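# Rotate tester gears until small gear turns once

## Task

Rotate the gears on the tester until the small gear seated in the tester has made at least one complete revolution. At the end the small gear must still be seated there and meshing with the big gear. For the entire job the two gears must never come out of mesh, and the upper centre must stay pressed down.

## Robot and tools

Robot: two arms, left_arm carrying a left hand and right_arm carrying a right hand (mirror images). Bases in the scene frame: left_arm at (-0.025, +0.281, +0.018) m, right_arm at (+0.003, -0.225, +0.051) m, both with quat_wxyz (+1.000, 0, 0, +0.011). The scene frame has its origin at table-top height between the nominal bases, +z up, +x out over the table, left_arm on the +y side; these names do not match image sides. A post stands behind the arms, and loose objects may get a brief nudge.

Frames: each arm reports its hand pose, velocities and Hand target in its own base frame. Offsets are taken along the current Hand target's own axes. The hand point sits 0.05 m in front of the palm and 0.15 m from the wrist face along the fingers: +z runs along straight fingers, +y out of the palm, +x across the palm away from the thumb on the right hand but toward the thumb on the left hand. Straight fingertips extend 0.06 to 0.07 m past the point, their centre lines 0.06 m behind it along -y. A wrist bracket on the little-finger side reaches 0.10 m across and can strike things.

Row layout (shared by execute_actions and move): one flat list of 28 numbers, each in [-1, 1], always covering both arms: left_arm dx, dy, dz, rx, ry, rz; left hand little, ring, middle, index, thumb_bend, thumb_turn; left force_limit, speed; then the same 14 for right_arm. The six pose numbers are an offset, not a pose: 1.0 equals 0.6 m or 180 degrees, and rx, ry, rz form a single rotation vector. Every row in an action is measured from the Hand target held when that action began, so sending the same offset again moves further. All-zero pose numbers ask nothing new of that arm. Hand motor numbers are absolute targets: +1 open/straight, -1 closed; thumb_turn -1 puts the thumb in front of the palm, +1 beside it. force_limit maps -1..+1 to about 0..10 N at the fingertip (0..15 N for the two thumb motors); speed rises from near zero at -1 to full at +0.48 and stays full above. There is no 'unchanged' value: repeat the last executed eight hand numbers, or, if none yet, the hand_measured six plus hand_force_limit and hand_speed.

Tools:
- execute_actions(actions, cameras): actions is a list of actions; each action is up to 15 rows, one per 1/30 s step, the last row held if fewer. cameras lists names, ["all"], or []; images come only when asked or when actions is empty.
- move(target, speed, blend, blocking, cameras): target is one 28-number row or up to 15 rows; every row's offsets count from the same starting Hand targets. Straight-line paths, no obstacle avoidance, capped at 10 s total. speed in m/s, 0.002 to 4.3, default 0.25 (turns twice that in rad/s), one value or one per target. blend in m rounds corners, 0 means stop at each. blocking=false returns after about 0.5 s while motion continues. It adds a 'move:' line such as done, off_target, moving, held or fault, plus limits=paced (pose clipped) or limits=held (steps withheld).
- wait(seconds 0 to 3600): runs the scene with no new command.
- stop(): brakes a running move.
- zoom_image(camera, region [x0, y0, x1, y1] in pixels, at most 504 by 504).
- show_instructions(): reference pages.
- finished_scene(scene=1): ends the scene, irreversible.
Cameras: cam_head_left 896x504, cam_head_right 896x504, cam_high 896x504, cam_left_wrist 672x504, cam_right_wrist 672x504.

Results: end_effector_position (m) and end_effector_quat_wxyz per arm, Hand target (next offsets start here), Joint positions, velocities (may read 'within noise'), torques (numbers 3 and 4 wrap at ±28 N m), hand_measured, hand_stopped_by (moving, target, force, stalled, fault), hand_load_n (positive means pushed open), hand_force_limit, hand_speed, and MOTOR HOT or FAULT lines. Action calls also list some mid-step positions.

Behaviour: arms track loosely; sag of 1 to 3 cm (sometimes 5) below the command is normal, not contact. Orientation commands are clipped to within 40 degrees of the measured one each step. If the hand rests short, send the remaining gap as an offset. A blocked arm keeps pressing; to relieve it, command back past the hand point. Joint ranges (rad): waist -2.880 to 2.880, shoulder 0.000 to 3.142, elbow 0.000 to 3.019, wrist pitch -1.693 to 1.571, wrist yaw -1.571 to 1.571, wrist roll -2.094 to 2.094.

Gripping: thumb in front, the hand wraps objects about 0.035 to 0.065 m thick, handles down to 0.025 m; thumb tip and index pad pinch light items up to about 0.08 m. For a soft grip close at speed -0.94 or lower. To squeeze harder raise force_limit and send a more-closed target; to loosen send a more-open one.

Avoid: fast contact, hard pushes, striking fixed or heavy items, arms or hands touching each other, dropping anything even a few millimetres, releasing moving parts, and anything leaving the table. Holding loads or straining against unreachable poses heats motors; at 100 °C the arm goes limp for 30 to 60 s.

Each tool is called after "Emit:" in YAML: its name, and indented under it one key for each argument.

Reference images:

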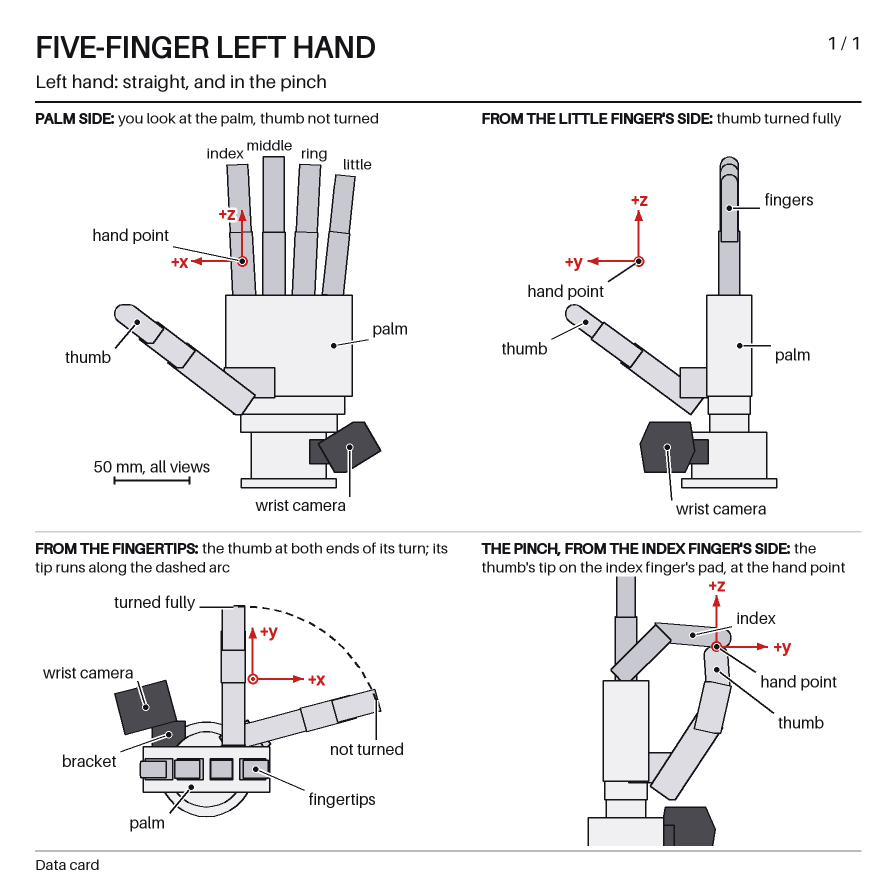

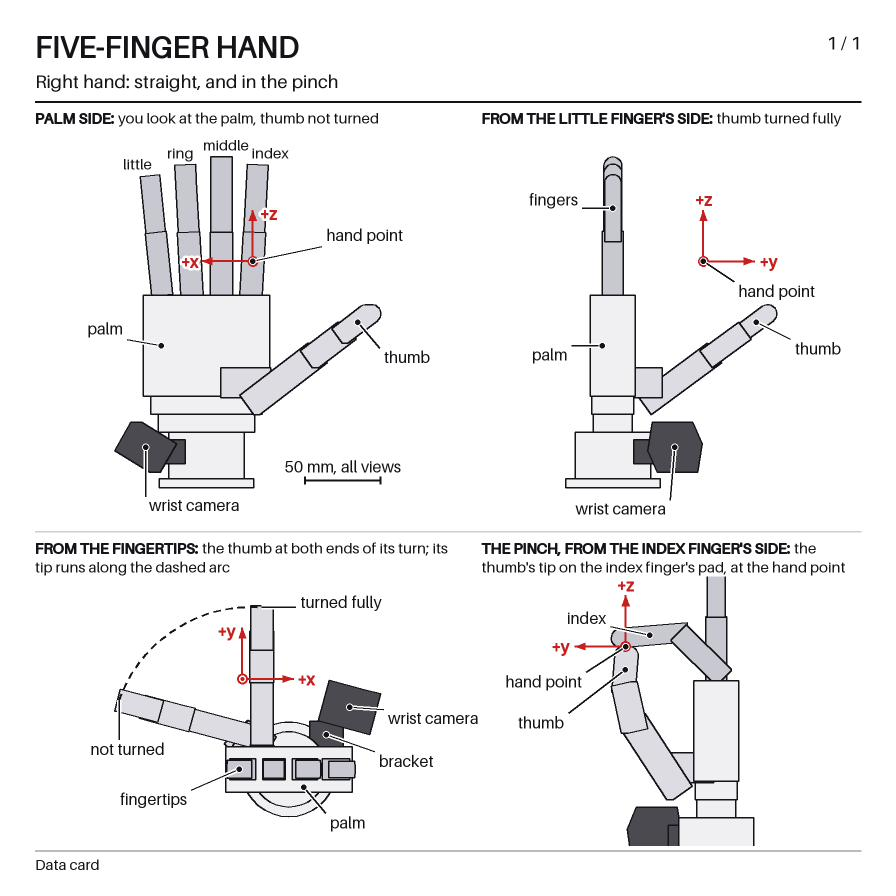

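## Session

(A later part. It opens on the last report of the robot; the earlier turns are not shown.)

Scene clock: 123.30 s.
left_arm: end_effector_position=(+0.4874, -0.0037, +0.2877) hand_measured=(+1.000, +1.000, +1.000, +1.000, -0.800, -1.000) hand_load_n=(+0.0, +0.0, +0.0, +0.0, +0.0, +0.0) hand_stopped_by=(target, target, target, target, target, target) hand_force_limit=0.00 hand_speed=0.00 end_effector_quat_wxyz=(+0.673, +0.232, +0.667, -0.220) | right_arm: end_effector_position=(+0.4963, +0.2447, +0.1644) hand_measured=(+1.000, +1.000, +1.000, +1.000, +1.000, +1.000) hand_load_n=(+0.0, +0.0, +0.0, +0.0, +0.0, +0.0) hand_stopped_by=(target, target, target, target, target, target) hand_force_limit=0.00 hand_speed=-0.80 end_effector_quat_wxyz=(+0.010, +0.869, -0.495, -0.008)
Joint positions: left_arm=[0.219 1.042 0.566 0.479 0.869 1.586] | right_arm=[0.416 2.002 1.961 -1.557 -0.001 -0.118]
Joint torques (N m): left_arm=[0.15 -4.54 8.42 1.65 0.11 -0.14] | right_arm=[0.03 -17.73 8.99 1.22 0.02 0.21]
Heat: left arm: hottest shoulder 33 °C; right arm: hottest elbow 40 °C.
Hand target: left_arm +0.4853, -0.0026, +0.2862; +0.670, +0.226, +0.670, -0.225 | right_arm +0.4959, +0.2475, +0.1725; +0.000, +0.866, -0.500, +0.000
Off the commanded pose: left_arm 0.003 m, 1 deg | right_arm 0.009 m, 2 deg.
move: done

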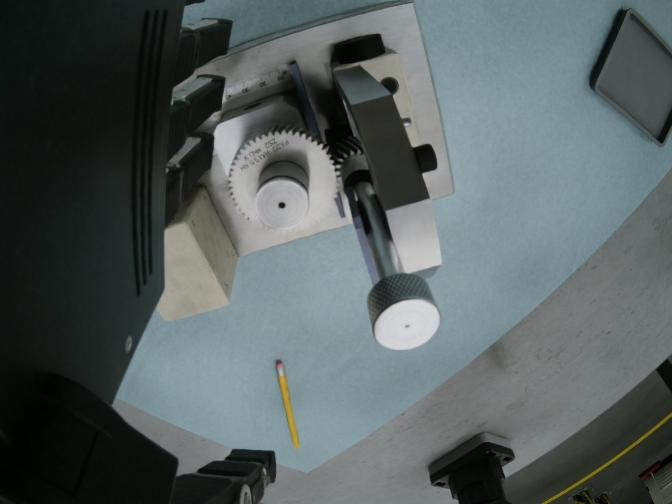

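Emit:
move:
  target:
    - [0,0,0,0,0,0,1,1,1,1,-0.8,-1,0,0,-0.0053,0.0255,0,0,0,0,1,1,1,1,1,1,0,-0.8]
    - [0,0,0,0,0,0,1,1,1,1,-0.8,-1,0,0,0.0067,0.0325,0,0,0,0,1,1,1,1,1,1,0,-0.8]
    - [0,0,0,0,0,0,1,1,1,1,-0.8,-1,0,0,0.0157,0.0432,0,0,0,0,1,1,1,1,1,1,0,-0.8]
  cameras: ["cam_right_wrist"]
  speed: 0.03
  blend: [0.003,0.003,0]

Emit:
zoom_image:
  camera: "cam_right_wrist"
  region: [140, 60, 440, 360]

Scene clock: 127.40 s.
left_arm: end_effector_position=(+0.4874, -0.0037, +0.2877) hand_measured=(+1.000, +1.000, +1.000, +1.000, -0.800, -1.000) hand_load_n=(+0.0, +0.0, +0.0, +0.0, +0.0, +0.0) hand_stopped_by=(target, target, target, target, target, target) hand_force_limit=0.00 hand_speed=0.00 end_effector_quat_wxyz=(+0.673, +0.232, +0.667, -0.220) | right_arm: end_effector_position=(+0.4773, +0.2300, +0.1644) hand_measured=(+1.000, +1.000, +1.000, +1.000, +1.000, +1.000) hand_load_n=(+0.0, +0.0, +0.0, +0.0, +0.0, +0.0) hand_stopped_by=(target, target, target, target, target, target) hand_force_limit=0.00 hand_speed=-0.80 end_effector_quat_wxyz=(+0.010, +0.865, -0.501, -0.008)
Joint positions: left_arm=[0.219 1.042 0.566 0.479 0.869 1.586] | right_arm=[0.405 1.931 1.852 -1.518 -0.001 -0.116]
Joint torques (N m): left_arm=[0.44 -4.48 8.5 1.65 0.1 -0.14] | right_arm=[-0.67 -16.67 8.8 1.16 0.04 -0.04]
Heat: left arm: hottest shoulder 33 °C; right arm: hottest elbow 40 °C.
Hand target: left_arm +0.4853, -0.0026, +0.2862; +0.670, +0.226, +0.670, -0.225 | right_arm +0.4782, +0.2263, +0.1726; +0.000, +0.866, -0.500, +0.000
Off the commanded pose: left_arm 0.003 m, 1 deg | right_arm 0.009 m, 1 deg.
move: done

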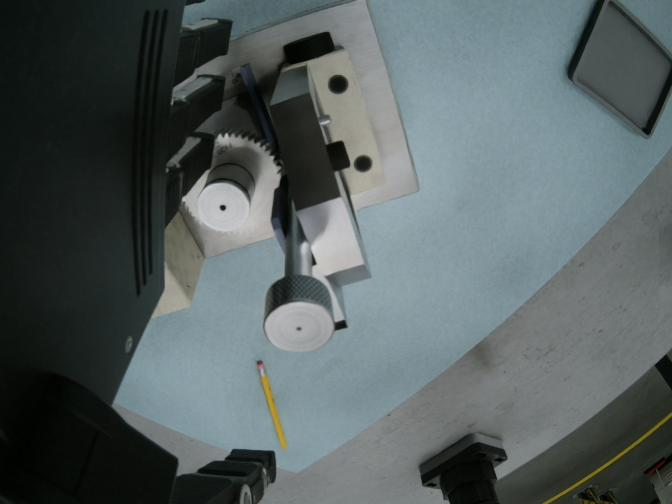

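Scaled by 1.680 from the camera's image (finer frame: 960x720).

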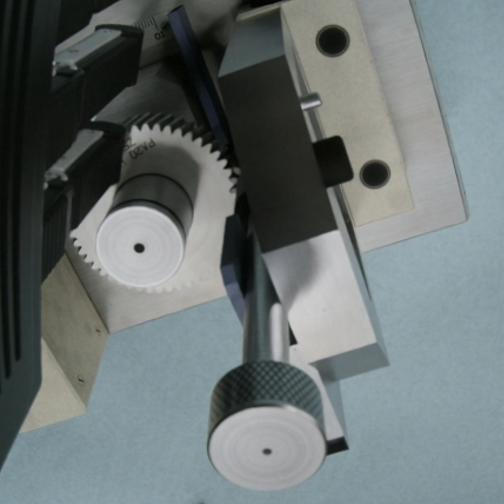

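Emit:
zoom_image:
  camera: "cam_right_wrist"
  region: [150, 110, 310, 250]

Scaled by 3.150 from the camera's image (finer frame: 960x720).

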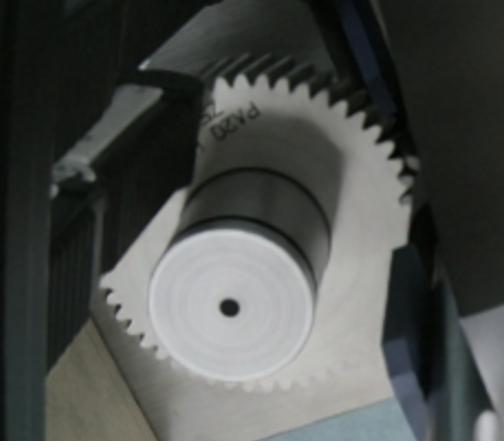

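Emit:
move:
  target: [0,0,0,0,0,0,1,1,1,1,-0.8,-1,0,0,0,0,0.015,0,0,0,1,1,1,1,1,1,0,-0.8]
  cameras: ["cam_right_wrist"]
  speed: 0.02

Emit:
zoom_image:
  camera: "cam_right_wrist"
  region: [150, 110, 310, 250]

Scene clock: 129.77 s.
left_arm: end_effector_position=(+0.4874, -0.0037, +0.2877) hand_measured=(+1.000, +1.000, +1.000, +1.000, -0.800, -1.000) hand_load_n=(+0.0, +0.0, +0.0, +0.0, +0.0, +0.0) hand_stopped_by=(target, target, target, target, target, target) hand_force_limit=0.00 hand_speed=0.00 end_effector_quat_wxyz=(+0.673, +0.232, +0.667, -0.220) | right_arm: end_effector_position=(+0.4780, +0.2303, +0.1600) hand_measured=(+1.000, +1.000, +1.000, +1.000, +1.000, +1.000) hand_load_n=(+0.0, +0.0, +0.0, +0.0, +0.0, +0.0) hand_stopped_by=(target, target, target, target, target, target) hand_force_limit=0.00 hand_speed=-0.80 end_effector_quat_wxyz=(+0.006, +0.865, -0.501, -0.005)
Joint positions: left_arm=[0.219 1.042 0.566 0.479 0.869 1.586] | right_arm=[0.405 1.927 1.836 -1.496 -0.001 -0.116]
Joint torques (N m): left_arm=[0.03 -4.6 8.38 1.55 0.12 -0.13] | right_arm=[-0.62 -16.15 8.39 1.24 0.03 -0.03]
Heat: left arm: hottest shoulder 33 °C; right arm: hottest elbow 40 °C.
Hand target: left_arm +0.4853, -0.0026, +0.2862; +0.670, +0.226, +0.670, -0.225 | right_arm +0.4782, +0.2263, +0.1636; +0.000, +0.866, -0.500, +0.000
Off the commanded pose: left_arm 0.003 m, 1 deg | right_arm 0.005 m, 1 deg.
move: done

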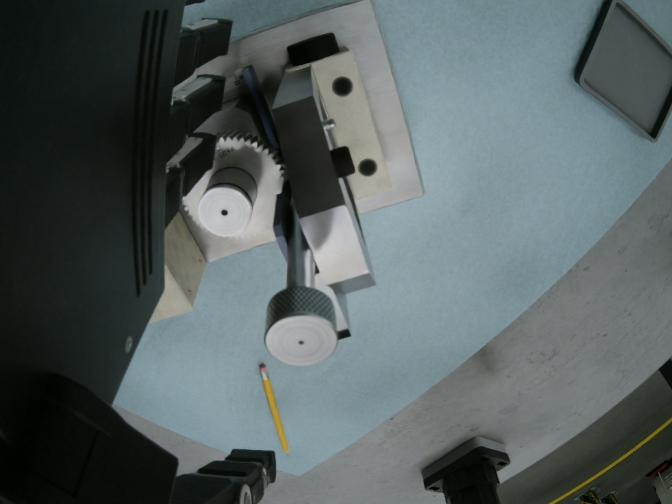

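Scaled by 3.150 from the camera's image (finer frame: 960x720).

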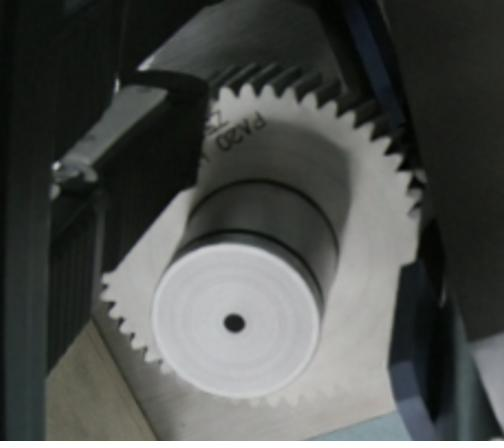

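Emit:
move:
  target: [0,0,0,0,0,0,1,1,1,1,-0.8,-1,0,0,0,0,0.013,0,0,0,1,1,1,1,1,1,0,-0.8]
  cameras: ["cam_right_wrist"]
  speed: 0.02

Emit:
zoom_image:
  camera: "cam_right_wrist"
  region: [150, 110, 310, 250]

Scene clock: 130.93 s.
left_arm: end_effector_position=(+0.4874, -0.0037, +0.2877) hand_measured=(+1.000, +1.000, +1.000, +1.000, -0.800, -1.000) hand_load_n=(+0.0, +0.0, +0.0, +0.0, +0.0, +0.0) hand_stopped_by=(target, target, target, target, target, target) hand_force_limit=0.00 hand_speed=0.00 end_effector_quat_wxyz=(+0.673, +0.232, +0.667, -0.220) | right_arm: end_effector_position=(+0.4792, +0.2308, +0.1584) hand_measured=(+1.000, +1.000, +1.000, +1.000, +1.000, +1.000) hand_load_n=(+0.0, +0.0, +0.0, +0.0, +0.0, +0.0) hand_stopped_by=(target, target, target, target, target, target) hand_force_limit=0.00 hand_speed=-0.80 end_effector_quat_wxyz=(+0.001, +0.865, -0.501, -0.001)
Joint positions: left_arm=[0.219 1.042 0.566 0.479 0.869 1.586] | right_arm=[0.405 1.92 1.823 -1.476 -0.001 -0.116]
Joint torques (N m): left_arm=[0.5 -4.48 8.35 1.54 0.11 -0.15] | right_arm=[-0.73 -15.85 7.99 1.18 0.03 -0.03]
Heat: left arm: hottest shoulder 33 °C; right arm: hottest elbow 40 °C.
Hand target: left_arm +0.4853, -0.0026, +0.2862; +0.670, +0.226, +0.670, -0.225 | right_arm +0.4781, +0.2263, +0.1558; +0.000, +0.866, -0.500, +0.000
Off the commanded pose: left_arm 0.003 m, 1 deg | right_arm 0.005 m, 0 deg.
move: done

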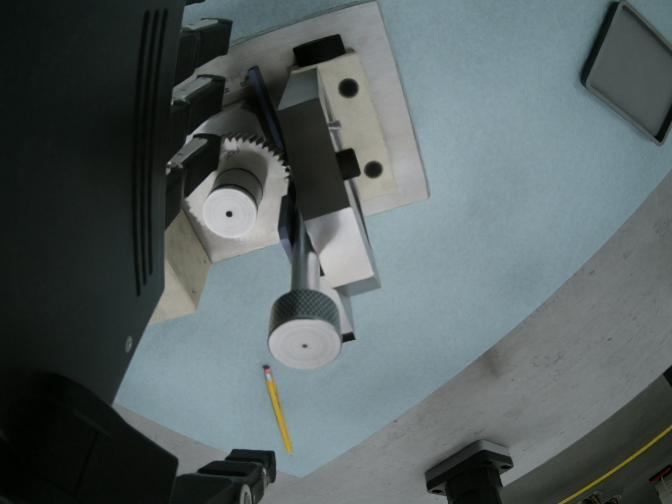

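Scaled by 3.150 from the camera's image (finer frame: 960x720).

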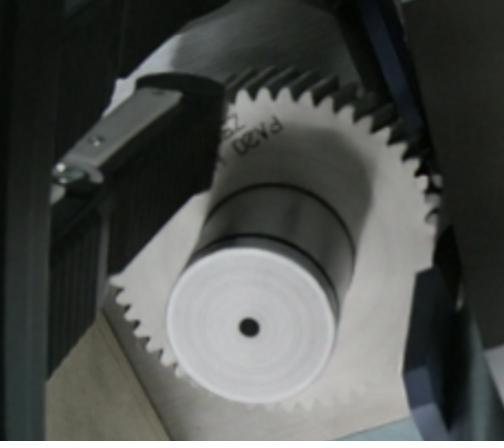

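Emit:
move:
  target: [0,0,0,0,0,0,1,1,1,1,-0.8,-1,0,0,0.0156,0.035,0,0,0,0,1,1,1,1,1,1,0,-0.8]
  cameras: ["cam_right_wrist"]
  speed: 0.03

Emit:
zoom_image:
  camera: "cam_right_wrist"
  region: [130, 110, 290, 250]

Scene clock: 133.33 s.
left_arm: end_effector_position=(+0.4874, -0.0037, +0.2877) hand_measured=(+1.000, +1.000, +1.000, +1.000, -0.800, -1.000) hand_load_n=(+0.0, +0.0, +0.0, +0.0, +0.0, +0.5) hand_stopped_by=(target, target, target, target, target, target) hand_force_limit=0.00 hand_speed=0.00 end_effector_quat_wxyz=(+0.673, +0.232, +0.667, -0.220) | right_arm: end_effector_position=(+0.4664, +0.2148, +0.1578) hand_measured=(+1.000, +1.000, +1.000, +1.000, +1.000, +1.000) hand_load_n=(+0.0, +0.0, +0.0, +0.0, +0.0, +0.0) hand_stopped_by=(target, target, target, target, target, target) hand_force_limit=0.00 hand_speed=-0.80 end_effector_quat_wxyz=(-0.001, +0.864, -0.504, -0.001)
Joint positions: left_arm=[0.219 1.042 0.566 0.479 0.869 1.586] | right_arm=[0.387 1.867 1.744 -1.447 -0.002 -0.128]
Joint torques (N m): left_arm=[0.21 -4.31 8.44 1.52 0.12 -0.14] | right_arm=[-1.03 -15.09 7.95 0.98 0.08 -0.11]
Heat: left arm: hottest shoulder 33 °C; right arm: hottest elbow 40 °C.
Hand target: left_arm +0.4853, -0.0026, +0.2862; +0.670, +0.226, +0.670, -0.225 | right_arm +0.4646, +0.2077, +0.1558; +0.000, +0.866, -0.500, +0.000
Off the commanded pose: left_arm 0.003 m, 1 deg | right_arm 0.008 m, 0 deg.
move: done

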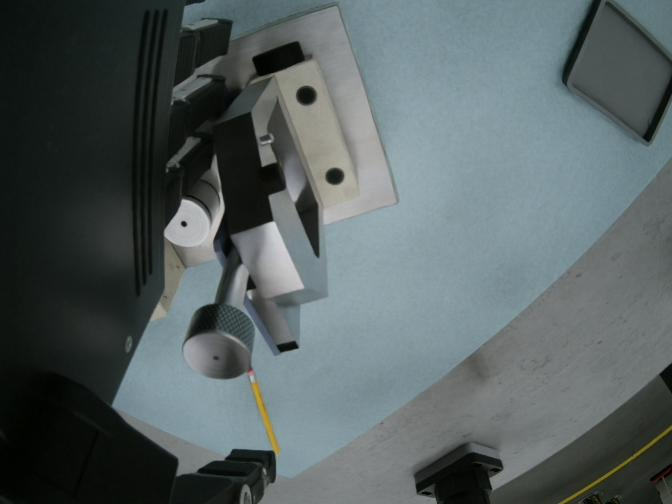

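Scaled by 3.150 from the camera's image (finer frame: 960x720).

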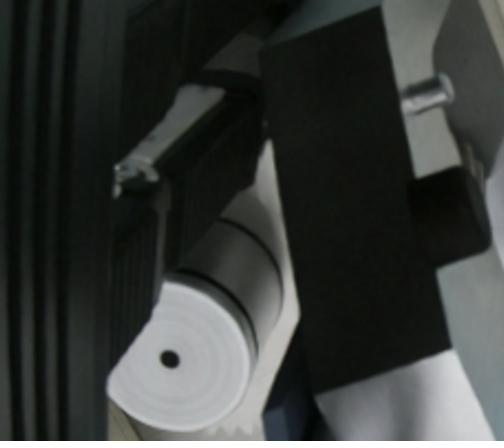

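Emit:
move:
  target:
    - [0,0,0,0,0,0,1,1,1,1,-0.8,-1,0,0,0,0,-0.03,0,0,0,1,1,1,1,1,1,0,-0.8]
    - [0,0,0,0,0,0,1,1,1,1,-0.8,-1,0,0,-0.0242,-0.0403,-0.03,0,0,0,1,1,1,1,1,1,0,-0.8]
  cameras: ["cam_right_wrist"]
  speed: 0.06
  blend: 0.003

Emit:
zoom_image:
  camera: "cam_right_wrist"
  region: [150, 100, 330, 260]

Scene clock: 135.37 s.
left_arm: end_effector_position=(+0.4874, -0.0037, +0.2877) hand_measured=(+1.000, +1.000, +1.000, +1.000, -0.800, -1.000) hand_load_n=(+0.0, +0.0, +0.0, +0.0, -0.5, +0.0) hand_stopped_by=(target, target, target, target, target, target) hand_force_limit=0.00 hand_speed=0.00 end_effector_quat_wxyz=(+0.673, +0.232, +0.667, -0.220) | right_arm: end_effector_position=(+0.4665, +0.2240, +0.1670) hand_measured=(+1.000, +1.000, +1.000, +1.000, +1.000, +1.000) hand_load_n=(+0.0, +0.0, +0.0, +0.0, -0.5, +0.0) hand_stopped_by=(target, target, target, target, target, target) hand_force_limit=0.00 hand_speed=-0.80 end_effector_quat_wxyz=(+0.007, +0.868, -0.497, -0.007)
Joint positions: left_arm=[0.219 1.042 0.566 0.479 0.869 1.586] | right_arm=[0.404 1.891 1.8 -1.499 -0.002 -0.128]
Joint torques (N m): left_arm=[0.44 -4.6 8.44 1.5 0.12 -0.11] | right_arm=[0.15 -13.68 14.17 0.12 0.08 0.17]
Heat: left arm: hottest shoulder 33 °C; right arm: hottest elbow 40 °C.
Hand target: left_arm +0.4853, -0.0026, +0.2862; +0.670, +0.226, +0.670, -0.225 | right_arm +0.4783, +0.2323, +0.1738; +0.000, +0.866, -0.501, +0.000
Off the commanded pose: left_arm 0.003 m, 1 deg | right_arm 0.016 m, 1 deg.
move: off_target (right_arm)

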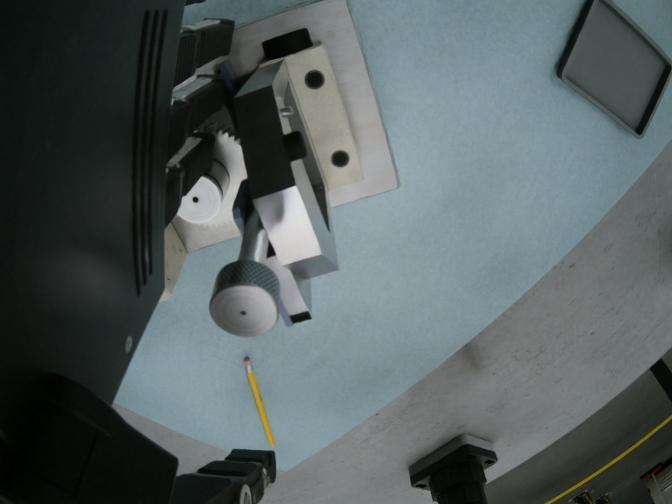

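Scaled by 2.800 from the camera's image (finer frame: 960x720).

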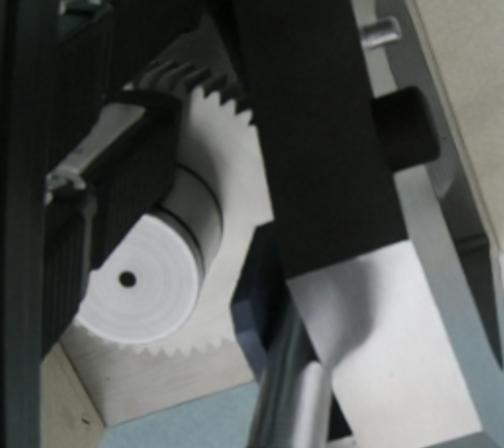

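Emit:
move:
  target: [0,0,0,0,0,0,1,1,1,1,-0.8,-1,0,0,-0.0135,-0.0305,-0.01,0,0,0,1,1,1,1,1,1,0,-0.8]
  cameras: ["cam_right_wrist"]
  speed: 0.06

Emit:
zoom_image:
  camera: "cam_right_wrist"
  region: [150, 60, 350, 260]

Scene clock: 136.80 s.
left_arm: end_effector_position=(+0.4874, -0.0037, +0.2877) hand_measured=(+1.000, +1.000, +1.000, +1.000, -0.800, -1.000) hand_load_n=(+0.0, +0.0, +0.0, +0.0, +0.0, +0.0) hand_stopped_by=(target, target, target, target, target, target) hand_force_limit=0.00 hand_speed=0.00 end_effector_quat_wxyz=(+0.673, +0.232, +0.667, -0.220) | right_arm: end_effector_position=(+0.4783, +0.2397, +0.1733) hand_measured=(+1.000, +1.000, +1.000, +1.000, +1.000, +1.000) hand_load_n=(+0.0, +0.0, +0.0, +0.0, -0.5, +0.0) hand_stopped_by=(target, target, target, target, target, target) hand_force_limit=0.00 hand_speed=-0.80 end_effector_quat_wxyz=(+0.008, +0.868, -0.496, -0.007)
Joint positions: left_arm=[0.219 1.042 0.566 0.479 0.869 1.586] | right_arm=[0.42 1.94 1.889 -1.541 -0.002 -0.112]
Joint torques (N m): left_arm=[0.5 -4.54 8.39 1.62 0.12 -0.15] | right_arm=[0.38 -14.04 14.48 0.09 0.07 0.19]
Heat: left arm: hottest shoulder 33 °C; right arm: hottest elbow 41 °C.
Hand target: left_arm +0.4853, -0.0026, +0.2862; +0.670, +0.226, +0.670, -0.225 | right_arm +0.4901, +0.2484, +0.1797; +0.000, +0.866, -0.500, +0.000
Off the commanded pose: left_arm 0.003 m, 1 deg | right_arm 0.016 m, 1 deg.
move: off_target (right_arm)

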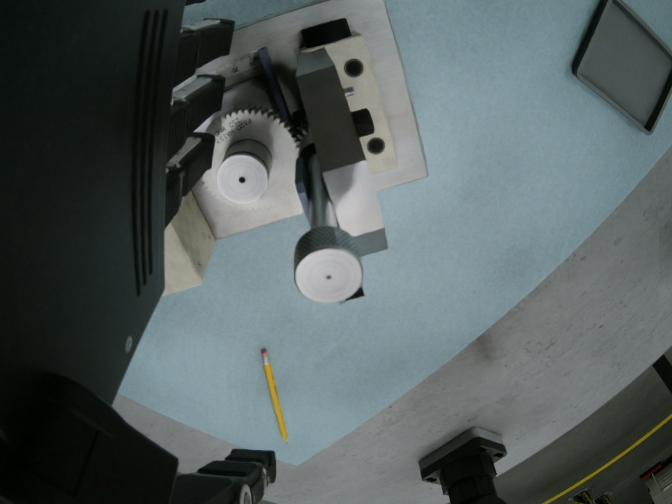

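Scaled by 2.520 from the camera's image (finer frame: 960x720).

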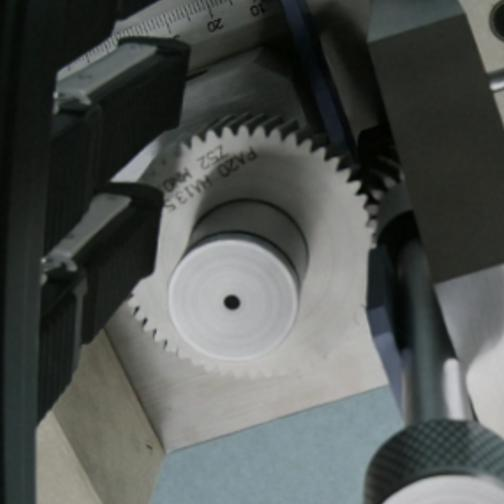

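Emit:
move:
  target:
    - [0,0,0,0,0,0,1,1,1,1,-0.8,-1,0,0,0,0,0.03,0,0,0,1,1,1,1,1,1,0,-0.8]
    - [0,0,0,0,0,0,1,1,1,1,-0.8,-1,0,0,0,0,0.065,0,0,0,1,1,1,1,1,1,0,-0.8]
  cameras: ["cam_right_wrist"]
  speed: [0.05,0.02]
  blend: 0.002

Emit:
zoom_image:
  camera: "cam_right_wrist"
  region: [150, 60, 350, 260]

Scene clock: 140.90 s.
left_arm: end_effector_position=(+0.4874, -0.0037, +0.2877) hand_measured=(+1.000, +1.000, +1.000, +1.000, -0.800, -1.000) hand_load_n=(+0.0, +0.0, +0.0, +0.0, +0.0, +0.0) hand_stopped_by=(target, target, target, target, target, target) hand_force_limit=0.00 hand_speed=0.00 end_effector_quat_wxyz=(+0.673, +0.232, +0.667, -0.220) | right_arm: end_effector_position=(+0.4901, +0.2450, +0.1567) hand_measured=(+1.000, +1.000, +1.000, +1.000, +1.000, +1.000) hand_load_n=(+0.0, +0.0, +0.0, +0.0, -0.5, +0.0) hand_stopped_by=(target, target, target, target, target, target) hand_force_limit=0.00 hand_speed=-0.80 end_effector_quat_wxyz=(-0.008, +0.868, -0.496, +0.005)
Joint positions: left_arm=[0.219 1.042 0.566 0.479 0.869 1.586] | right_arm=[0.42 1.949 1.867 -1.469 -0.002 -0.112]
Joint torques (N m): left_arm=[0.26 -4.19 8.42 1.54 0.11 -0.12] | right_arm=[0.32 -14.62 8.91 1.29 0.08 0.19]
Heat: left arm: hottest shoulder 33 °C; right arm: hottest elbow 42 °C.
Hand target: left_arm +0.4853, -0.0026, +0.2862; +0.670, +0.226, +0.670, -0.225 | right_arm +0.4902, +0.2485, +0.1408; +0.000, +0.866, -0.500, +0.000
Off the commanded pose: left_arm 0.003 m, 1 deg | right_arm 0.016 m, 1 deg.
move: off_target (right_arm)

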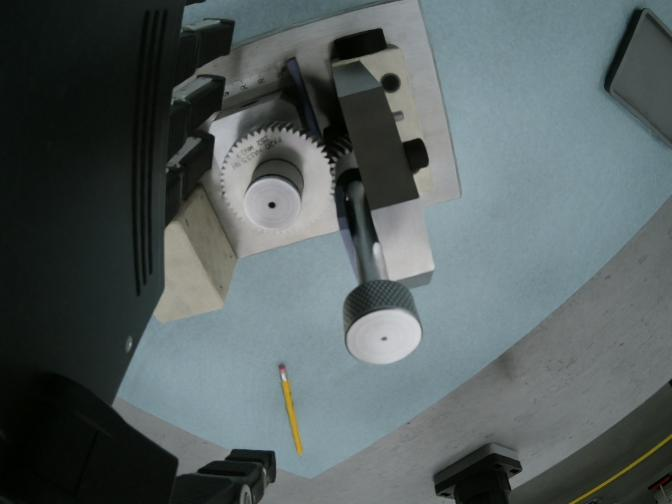

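Scaled by 2.520 from the camera's image (finer frame: 960x720).

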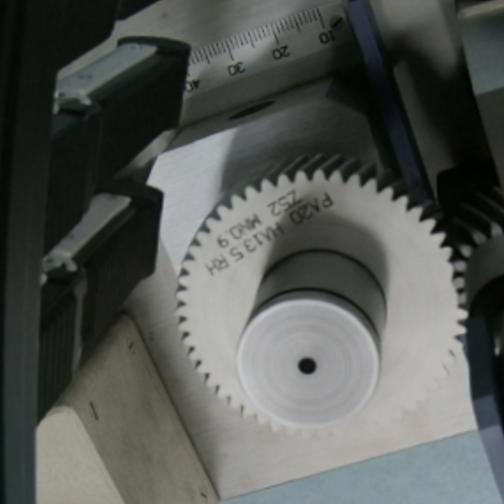

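Emit:
move:
  target: [0,0,0,0,0,0,1,1,1,1,-0.8,-1,0,0,0.0288,0.0047,0.01,0,0,0,1,1,1,1,1,1,0,-0.8]
  cameras: ["cam_right_wrist"]
  speed: 0.05

Emit:
zoom_image:
  camera: "cam_right_wrist"
  region: [150, 60, 350, 260]

Scene clock: 145.13 s.
left_arm: end_effector_position=(+0.4874, -0.0037, +0.2877) hand_measured=(+1.000, +1.000, +1.000, +1.000, -0.800, -1.000) hand_load_n=(+0.0, +0.0, +0.0, +0.0, +0.0, +0.5) hand_stopped_by=(target, target, target, target, target, target) hand_force_limit=0.00 hand_speed=0.00 end_effector_quat_wxyz=(+0.673, +0.232, +0.667, -0.220) | right_arm: end_effector_position=(+0.4943, +0.2346, +0.1503) hand_measured=(+1.000, +1.000, +1.000, +1.000, +1.000, +1.000) hand_load_n=(+0.0, +0.0, +0.0, +0.0, +0.0, +0.0) hand_stopped_by=(target, target, target, target, target, target) hand_force_limit=0.00 hand_speed=-0.80 end_effector_quat_wxyz=(-0.008, +0.863, -0.505, +0.005)
Joint positions: left_arm=[0.219 1.042 0.566 0.479 0.869 1.586] | right_arm=[0.4 1.949 1.85 -1.453 -0.002 -0.113]
Joint torques (N m): left_arm=[0.38 -4.54 8.5 1.51 0.14 -0.15] | right_arm=[-0.38 -13.92 8.84 1.25 0.09 -0.11]
Heat: left arm: hottest shoulder 33 °C; right arm: hottest elbow 42 °C.
Hand target: left_arm +0.4853, -0.0026, +0.2862; +0.670, +0.226, +0.670, -0.225 | right_arm +0.4963, +0.2321, +0.1347; +0.000, +0.866, -0.500, +0.000
Off the commanded pose: left_arm 0.003 m, 1 deg | right_arm 0.016 m, 1 deg.
move: off_target (right_arm)

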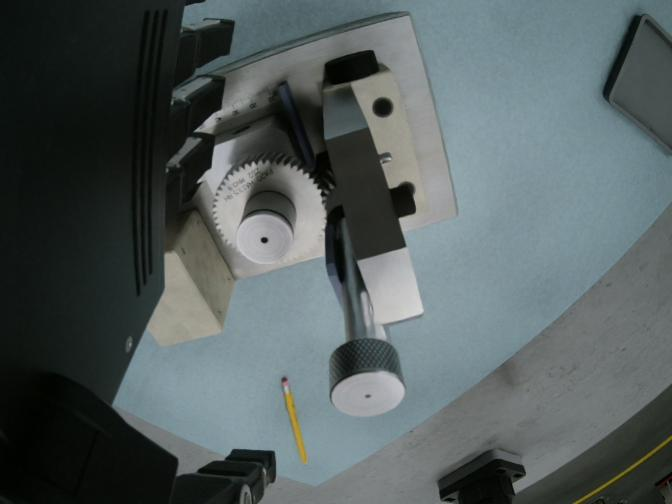

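Scaled by 2.520 from the camera's image (finer frame: 960x720).

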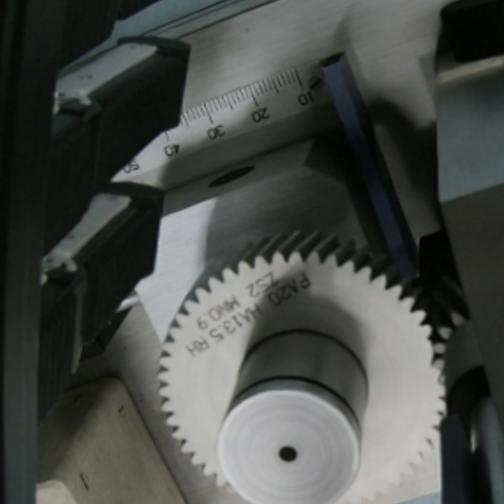

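Emit:
move:
  target:
    - [0,0,0,0,0,0,1,1,1,1,-0.8,-1,0,0,-0.0304,0.0136,-0.013,0,0,0,1,1,1,1,1,1,0,-0.8]
    - [0,0,0,0,0,0,1,1,1,1,-0.8,-1,0,0,-0.0548,0.0244,-0.013,0,0,0,1,1,1,1,1,1,0,-0.8]
  cameras: ["cam_right_wrist"]
  speed: 0.03
  blend: 0.002

Emit:
zoom_image:
  camera: "cam_right_wrist"
  region: [150, 60, 350, 260]

Scene clock: 147.90 s.
left_arm: end_effector_position=(+0.4874, -0.0037, +0.2877) hand_measured=(+1.000, +1.000, +1.000, +1.000, -0.800, -1.000) hand_load_n=(+0.0, +0.0, +0.0, +0.0, +0.0, +0.0) hand_stopped_by=(target, target, target, target, target, target) hand_force_limit=0.00 hand_speed=0.00 end_effector_quat_wxyz=(+0.673, +0.232, +0.667, -0.220) | right_arm: end_effector_position=(+0.4842, +0.2376, +0.1389) hand_measured=(+1.000, +1.000, +1.000, +1.000, +1.000, +1.000) hand_load_n=(+0.0, +0.0, +0.0, +0.0, +0.0, +0.0) hand_stopped_by=(target, target, target, target, target, target) hand_force_limit=0.00 hand_speed=-0.80 end_effector_quat_wxyz=(+0.002, +0.859, -0.512, +0.008)
Joint positions: left_arm=[0.219 1.042 0.566 0.479 0.869 1.586] | right_arm=[0.415 1.938 1.803 -1.429 0.015 -0.082]
Joint torques (N m): left_arm=[-0.21 -4.25 8.32 1.57 0.09 -0.13] | right_arm=[2.9 -16.97 7.66 0.53 -0.66 0.11]
Heat: left arm: hottest shoulder 33 °C; right arm: hottest elbow 42 °C.
Hand target: left_arm +0.4853, -0.0026, +0.2862; +0.670, +0.226, +0.670, -0.225 | right_arm +0.4672, +0.2533, +0.1425; +0.000, +0.866, -0.500, +0.000
Off the commanded pose: left_arm 0.003 m, 1 deg | right_arm 0.023 m, 2 deg.
move: off_target (right_arm)

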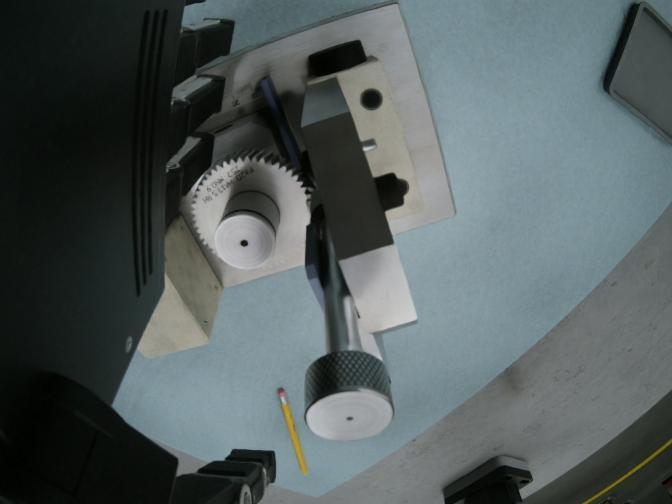

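Scaled by 2.520 from the camera's image (finer frame: 960x720).

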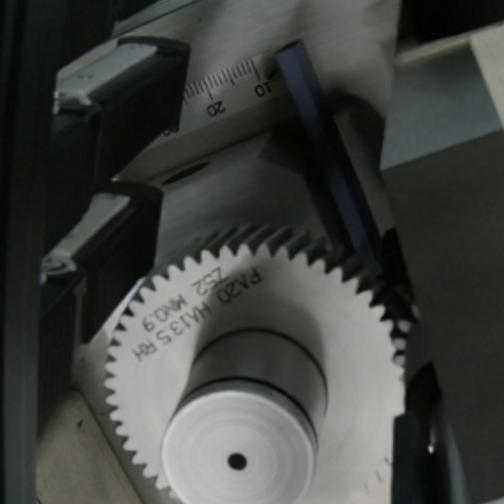

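Emit:
move:
  target: [0,0,0,0,0,0,1,1,1,1,-0.8,-1,0,0,0.0305,0.0685,-0.0167,0,0,0,1,1,1,1,1,1,0,-0.8]
  cameras: ["cam_right_wrist"]
  speed: 0.03

Emit:
zoom_image:
  camera: "cam_right_wrist"
  region: [120, 60, 320, 260]

Scene clock: 150.70 s.
left_arm: end_effector_position=(+0.4874, -0.0037, +0.2877) hand_measured=(+1.000, +1.000, +1.000, +1.000, -0.800, -1.000) hand_load_n=(+0.0, +0.0, +0.0, +0.0, +0.0, +0.5) hand_stopped_by=(target, target, target, target, target, target) hand_force_limit=0.00 hand_speed=0.00 end_effector_quat_wxyz=(+0.673, +0.232, +0.667, -0.220) | right_arm: end_effector_position=(+0.4592, +0.2134, +0.1405) hand_measured=(+1.000, +1.000, +1.000, +1.000, +1.000, +1.000) hand_load_n=(+0.0, +0.0, +0.5, +0.0, +0.0, +0.0) hand_stopped_by=(target, target, target, target, target, target) hand_force_limit=0.00 hand_speed=-0.80 end_effector_quat_wxyz=(+0.003, +0.856, -0.518, +0.012)
Joint positions: left_arm=[0.219 1.042 0.566 0.479 0.869 1.586] | right_arm=[0.394 1.846 1.67 -1.386 0.022 -0.088]
Joint torques (N m): left_arm=[0.32 -4.54 8.49 1.57 0.11 -0.14] | right_arm=[1.32 -16.91 7.53 -0.32 -0.96 -0.23]
Heat: left arm: hottest shoulder 33 °C; right arm: hottest elbow 41 °C.
Hand target: left_arm +0.4853, -0.0026, +0.2862; +0.670, +0.226, +0.670, -0.225 | right_arm +0.4407, +0.2169, +0.1526; +0.000, +0.866, -0.500, +0.000
Off the commanded pose: left_arm 0.003 m, 1 deg | right_arm 0.022 m, 3 deg.
move: off_target (right_arm)

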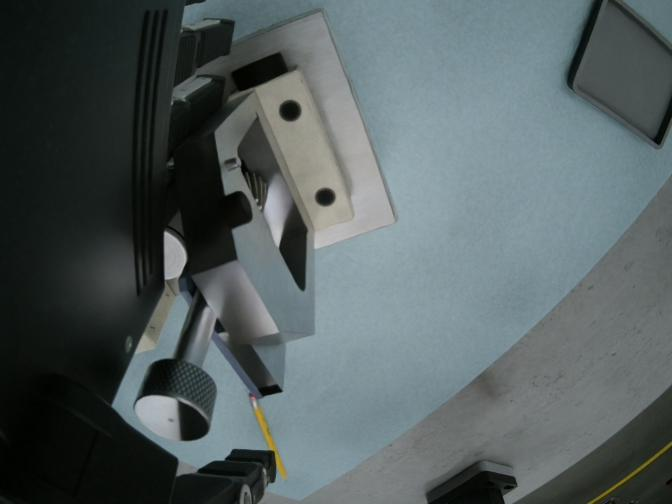

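Scaled by 2.520 from the camera's image (finer frame: 960x720).

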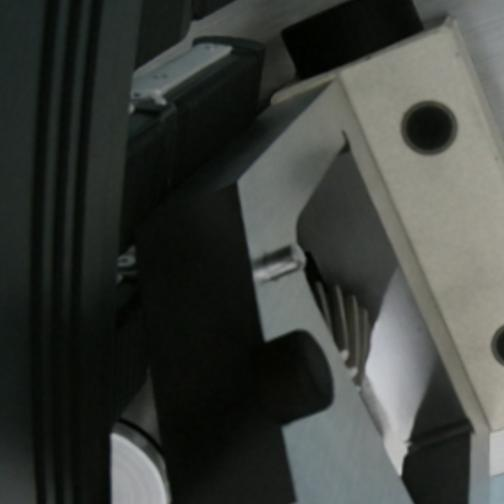

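Emit:
move:
  target:
    - [0,0,0,0,0,0,1,1,1,1,-0.8,-1,0,0,0.09,-0.035,0,0,0,0,1,1,1,1,1,1,0,-0.8]
    - [0,0,0,0,0,0,1,1,1,1,-0.8,-1,0,0,0.0697,-0.0807,0,0,0,0,1,1,1,1,1,1,0,-0.8]
  cameras: ["cam_right_wrist"]
  speed: 0.05
  blend: 0.003

Emit:
zoom_image:
  camera: "cam_right_wrist"
  region: [150, 60, 350, 260]

Scene clock: 153.60 s.
left_arm: end_effector_position=(+0.4874, -0.0037, +0.2877) hand_measured=(+1.000, +1.000, +1.000, +1.000, -0.800, -1.000) hand_load_n=(+0.0, +0.0, +0.0, +0.0, +0.0, +0.5) hand_stopped_by=(target, target, target, target, target, target) hand_force_limit=0.00 hand_speed=0.00 end_effector_quat_wxyz=(+0.673, +0.232, +0.667, -0.220) | right_arm: end_effector_position=(+0.4908, +0.1972, +0.1479) hand_measured=(+1.000, +1.000, +1.000, +1.000, +1.000, +1.000) hand_load_n=(+0.0, +0.0, +0.0, +0.0, +0.0, +0.0) hand_stopped_by=(target, target, target, target, target, target) hand_force_limit=0.00 hand_speed=-0.80 end_effector_quat_wxyz=(+0.005, +0.866, -0.501, -0.007)
Joint positions: left_arm=[0.219 1.042 0.566 0.479 0.869 1.586] | right_arm=[0.344 1.93 1.809 -1.467 -0.003 -0.178]
Joint torques (N m): left_arm=[-0.15 -4.25 8.29 1.52 0.11 -0.14] | right_arm=[0.5 -13.27 14.19 0.27 0.14 0.11]
Heat: left arm: hottest elbow 34 °C; right arm: hottest elbow 42 °C.
Hand target: left_arm +0.4853, -0.0026, +0.2862; +0.670, +0.226, +0.670, -0.225 | right_arm +0.5036, +0.2049, +0.1525; +0.000, +0.866, -0.500, +0.000
Off the commanded pose: left_arm 0.003 m, 1 deg | right_arm 0.016 m, 1 deg.
move: off_target (right_arm)

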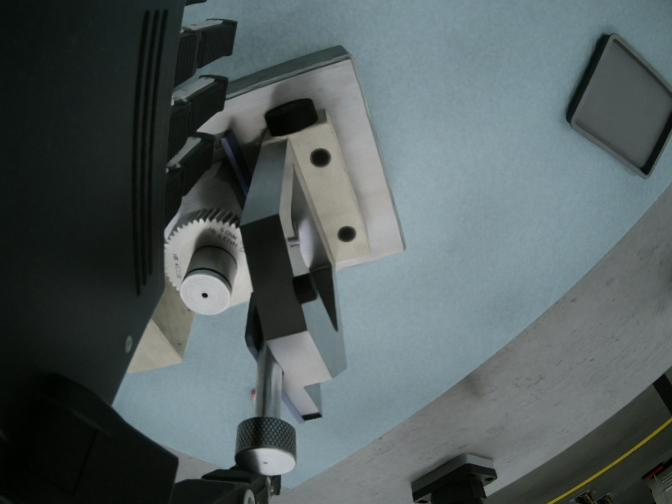

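Scaled by 2.520 from the camera's image (finer frame: 960x720).

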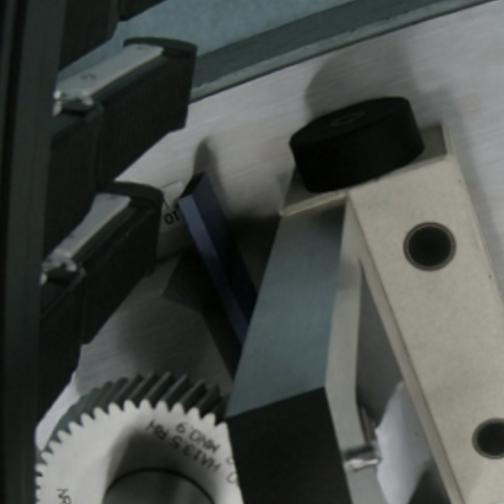

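Emit:
zoom_image:
  camera: "cam_right_wrist"
  region: [150, 180, 290, 320]

Scaled by 3.600 from the camera's image (finer frame: 960x720).

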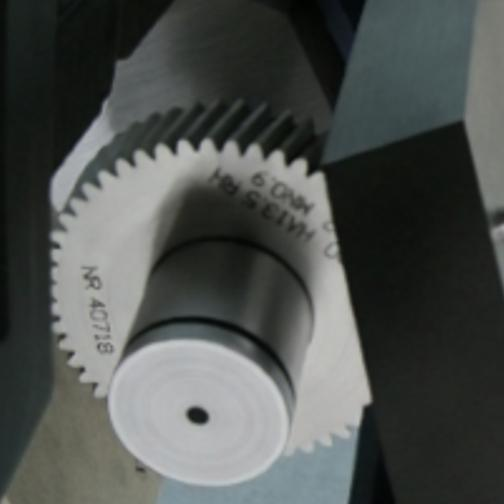

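Emit:
move:
  target:
    - [0,0,0,0,0,0,1,1,1,1,-0.8,-1,0,0,-0.0237,-0.026,0,0,0,0,1,1,1,1,1,1,0,-0.8]
    - [0,0,0,0,0,0,1,1,1,1,-0.8,-1,0,0,-0.0578,-0.0333,0,0,0,0,1,1,1,1,1,1,0,-0.8]
  cameras: ["cam_right_wrist"]
  speed: 0.06
  blend: 0.004

Emit:
zoom_image:
  camera: "cam_right_wrist"
  region: [150, 80, 350, 280]

Scene clock: 156.73 s.
left_arm: end_effector_position=(+0.4874, -0.0037, +0.2877) hand_measured=(+1.000, +1.000, +1.000, +1.000, -0.800, -1.000) hand_load_n=(+0.0, +0.0, +0.0, +0.0, +0.0, +0.0) hand_stopped_by=(target, target, target, target, target, target) hand_force_limit=0.00 hand_speed=0.00 end_effector_quat_wxyz=(+0.673, +0.232, +0.667, -0.220) | right_arm: end_effector_position=(+0.4910, +0.2376, +0.1479) hand_measured=(+1.000, +1.000, +1.000, +1.000, +1.000, +1.000) hand_load_n=(+0.0, +0.0, +0.0, +0.0, +0.0, +0.0) hand_stopped_by=(target, target, target, target, target, target) hand_force_limit=0.00 hand_speed=-0.80 end_effector_quat_wxyz=(+0.006, +0.869, -0.495, -0.006)
Joint positions: left_arm=[0.219 1.042 0.566 0.479 0.869 1.586] | right_arm=[0.408 1.974 1.877 -1.49 -0.003 -0.127]
Joint torques (N m): left_arm=[0.26 -4.54 8.46 1.57 0.12 -0.14] | right_arm=[0.03 -14.15 14.38 0.1 0.09 0.17]
Heat: left arm: hottest elbow 34 °C; right arm: hottest elbow 42 °C.
Hand target: left_arm +0.4853, -0.0026, +0.2862; +0.670, +0.226, +0.670, -0.225 | right_arm +0.5036, +0.2449, +0.1526; +0.000, +0.866, -0.500, +0.000
Off the commanded pose: left_arm 0.003 m, 1 deg | right_arm 0.015 m, 1 deg.
move: off_target (right_arm)

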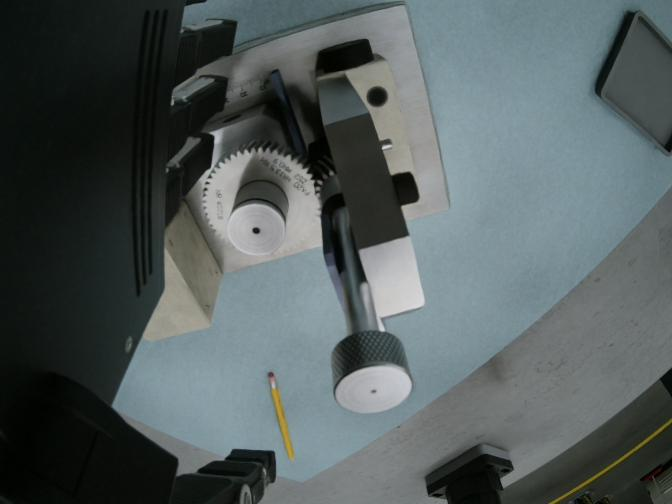

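Scaled by 2.520 from the camera's image (finer frame: 960x720).

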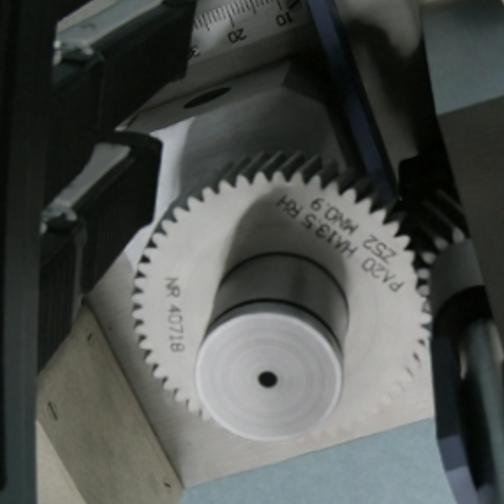

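Emit:
move:
  target:
    - [0,0,0,0,0,0,1,1,1,1,-0.8,-1,0,0,-0.0425,0.0455,0.005,0,0,0,1,1,1,1,1,1,0,-0.8]
    - [0,0,0,0,0,0,1,1,1,1,-0.8,-1,0,0,-0.0175,0.102,0.005,0,0,0,1,1,1,1,1,1,0,-0.8]
    - [0,0,0,0,0,0,1,1,1,1,-0.8,-1,0,0,0.0725,0.067,0.005,0,0,0,1,1,1,1,1,1,0,-0.8]
    - [0,0,0,0,0,0,1,1,1,1,-0.8,-1,0,0,0.0577,0.0333,0.005,0,0,0,1,1,1,1,1,1,0,-0.8]
    - [0,0,0,0,0,0,1,1,1,1,-0.8,-1,0,0,0.034,0.0075,0.005,0,0,0,1,1,1,1,1,1,0,-0.8]
    - [0,0,0,0,0,0,1,1,1,1,-0.8,-1,0,0,0,0,0,0,0,0,1,1,1,1,1,1,0,-0.8]
  cameras: ["cam_right_wrist"]
  speed: [0.03,0.03,0.06,0.06,0.06,0.06]
  blend: [0.002,0.002,0.005,0.005,0.005,0]

Emit:
zoom_image:
  camera: "cam_right_wrist"
  region: [150, 80, 350, 280]

Scene clock: 163.57 s.
left_arm: end_effector_position=(+0.4874, -0.0037, +0.2877) hand_measured=(+1.000, +1.000, +1.000, +1.000, -0.800, -1.000) hand_load_n=(+0.0, +0.0, +0.0, +0.0, +0.0, +0.0) hand_stopped_by=(target, target, target, target, target, target) hand_force_limit=0.00 hand_speed=0.00 end_effector_quat_wxyz=(+0.673, +0.232, +0.667, -0.220) | right_arm: end_effector_position=(+0.4911, +0.2377, +0.1480) hand_measured=(+1.000, +1.000, +1.000, +1.000, +1.000, +1.000) hand_load_n=(+0.0, +0.0, +0.0, +0.0, +0.0, -0.5) hand_stopped_by=(target, target, target, target, target, target) hand_force_limit=0.00 hand_speed=-0.80 end_effector_quat_wxyz=(+0.006, +0.869, -0.495, -0.006)
Joint positions: left_arm=[0.219 1.042 0.566 0.479 0.869 1.586] | right_arm=[0.409 1.974 1.877 -1.49 -0.002 -0.127]
Joint torques (N m): left_arm=[0.09 -4.31 8.4 1.69 0.12 -0.14] | right_arm=[0.21 -13.92 14.26 0.09 0.03 0.16]
Heat: left arm: hottest elbow 34 °C; right arm: hottest elbow 42 °C.
Hand target: left_arm +0.4853, -0.0026, +0.2862; +0.670, +0.226, +0.670, -0.225 | right_arm +0.5036, +0.2449, +0.1527; +0.000, +0.866, -0.500, +0.000
Off the commanded pose: left_arm 0.003 m, 1 deg | right_arm 0.015 m, 1 deg.
move: off_target (right_arm)

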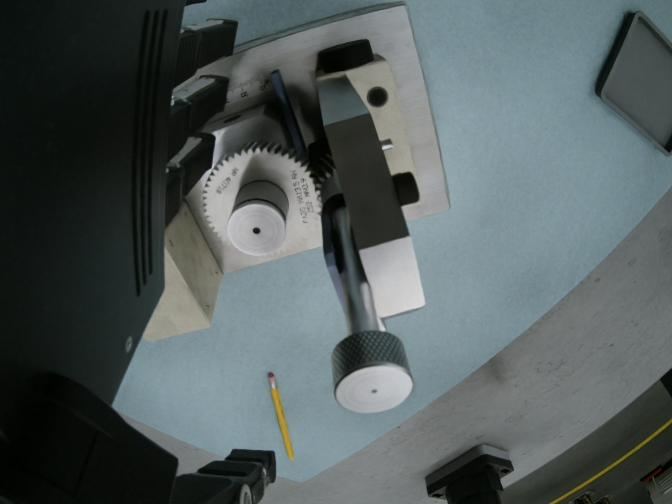

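Scaled by 2.520 from the camera's image (finer frame: 960x720).

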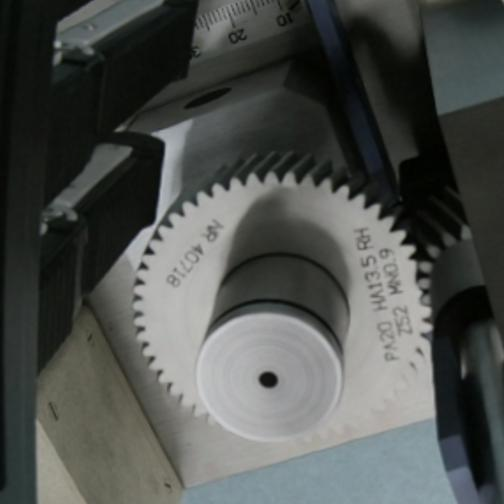

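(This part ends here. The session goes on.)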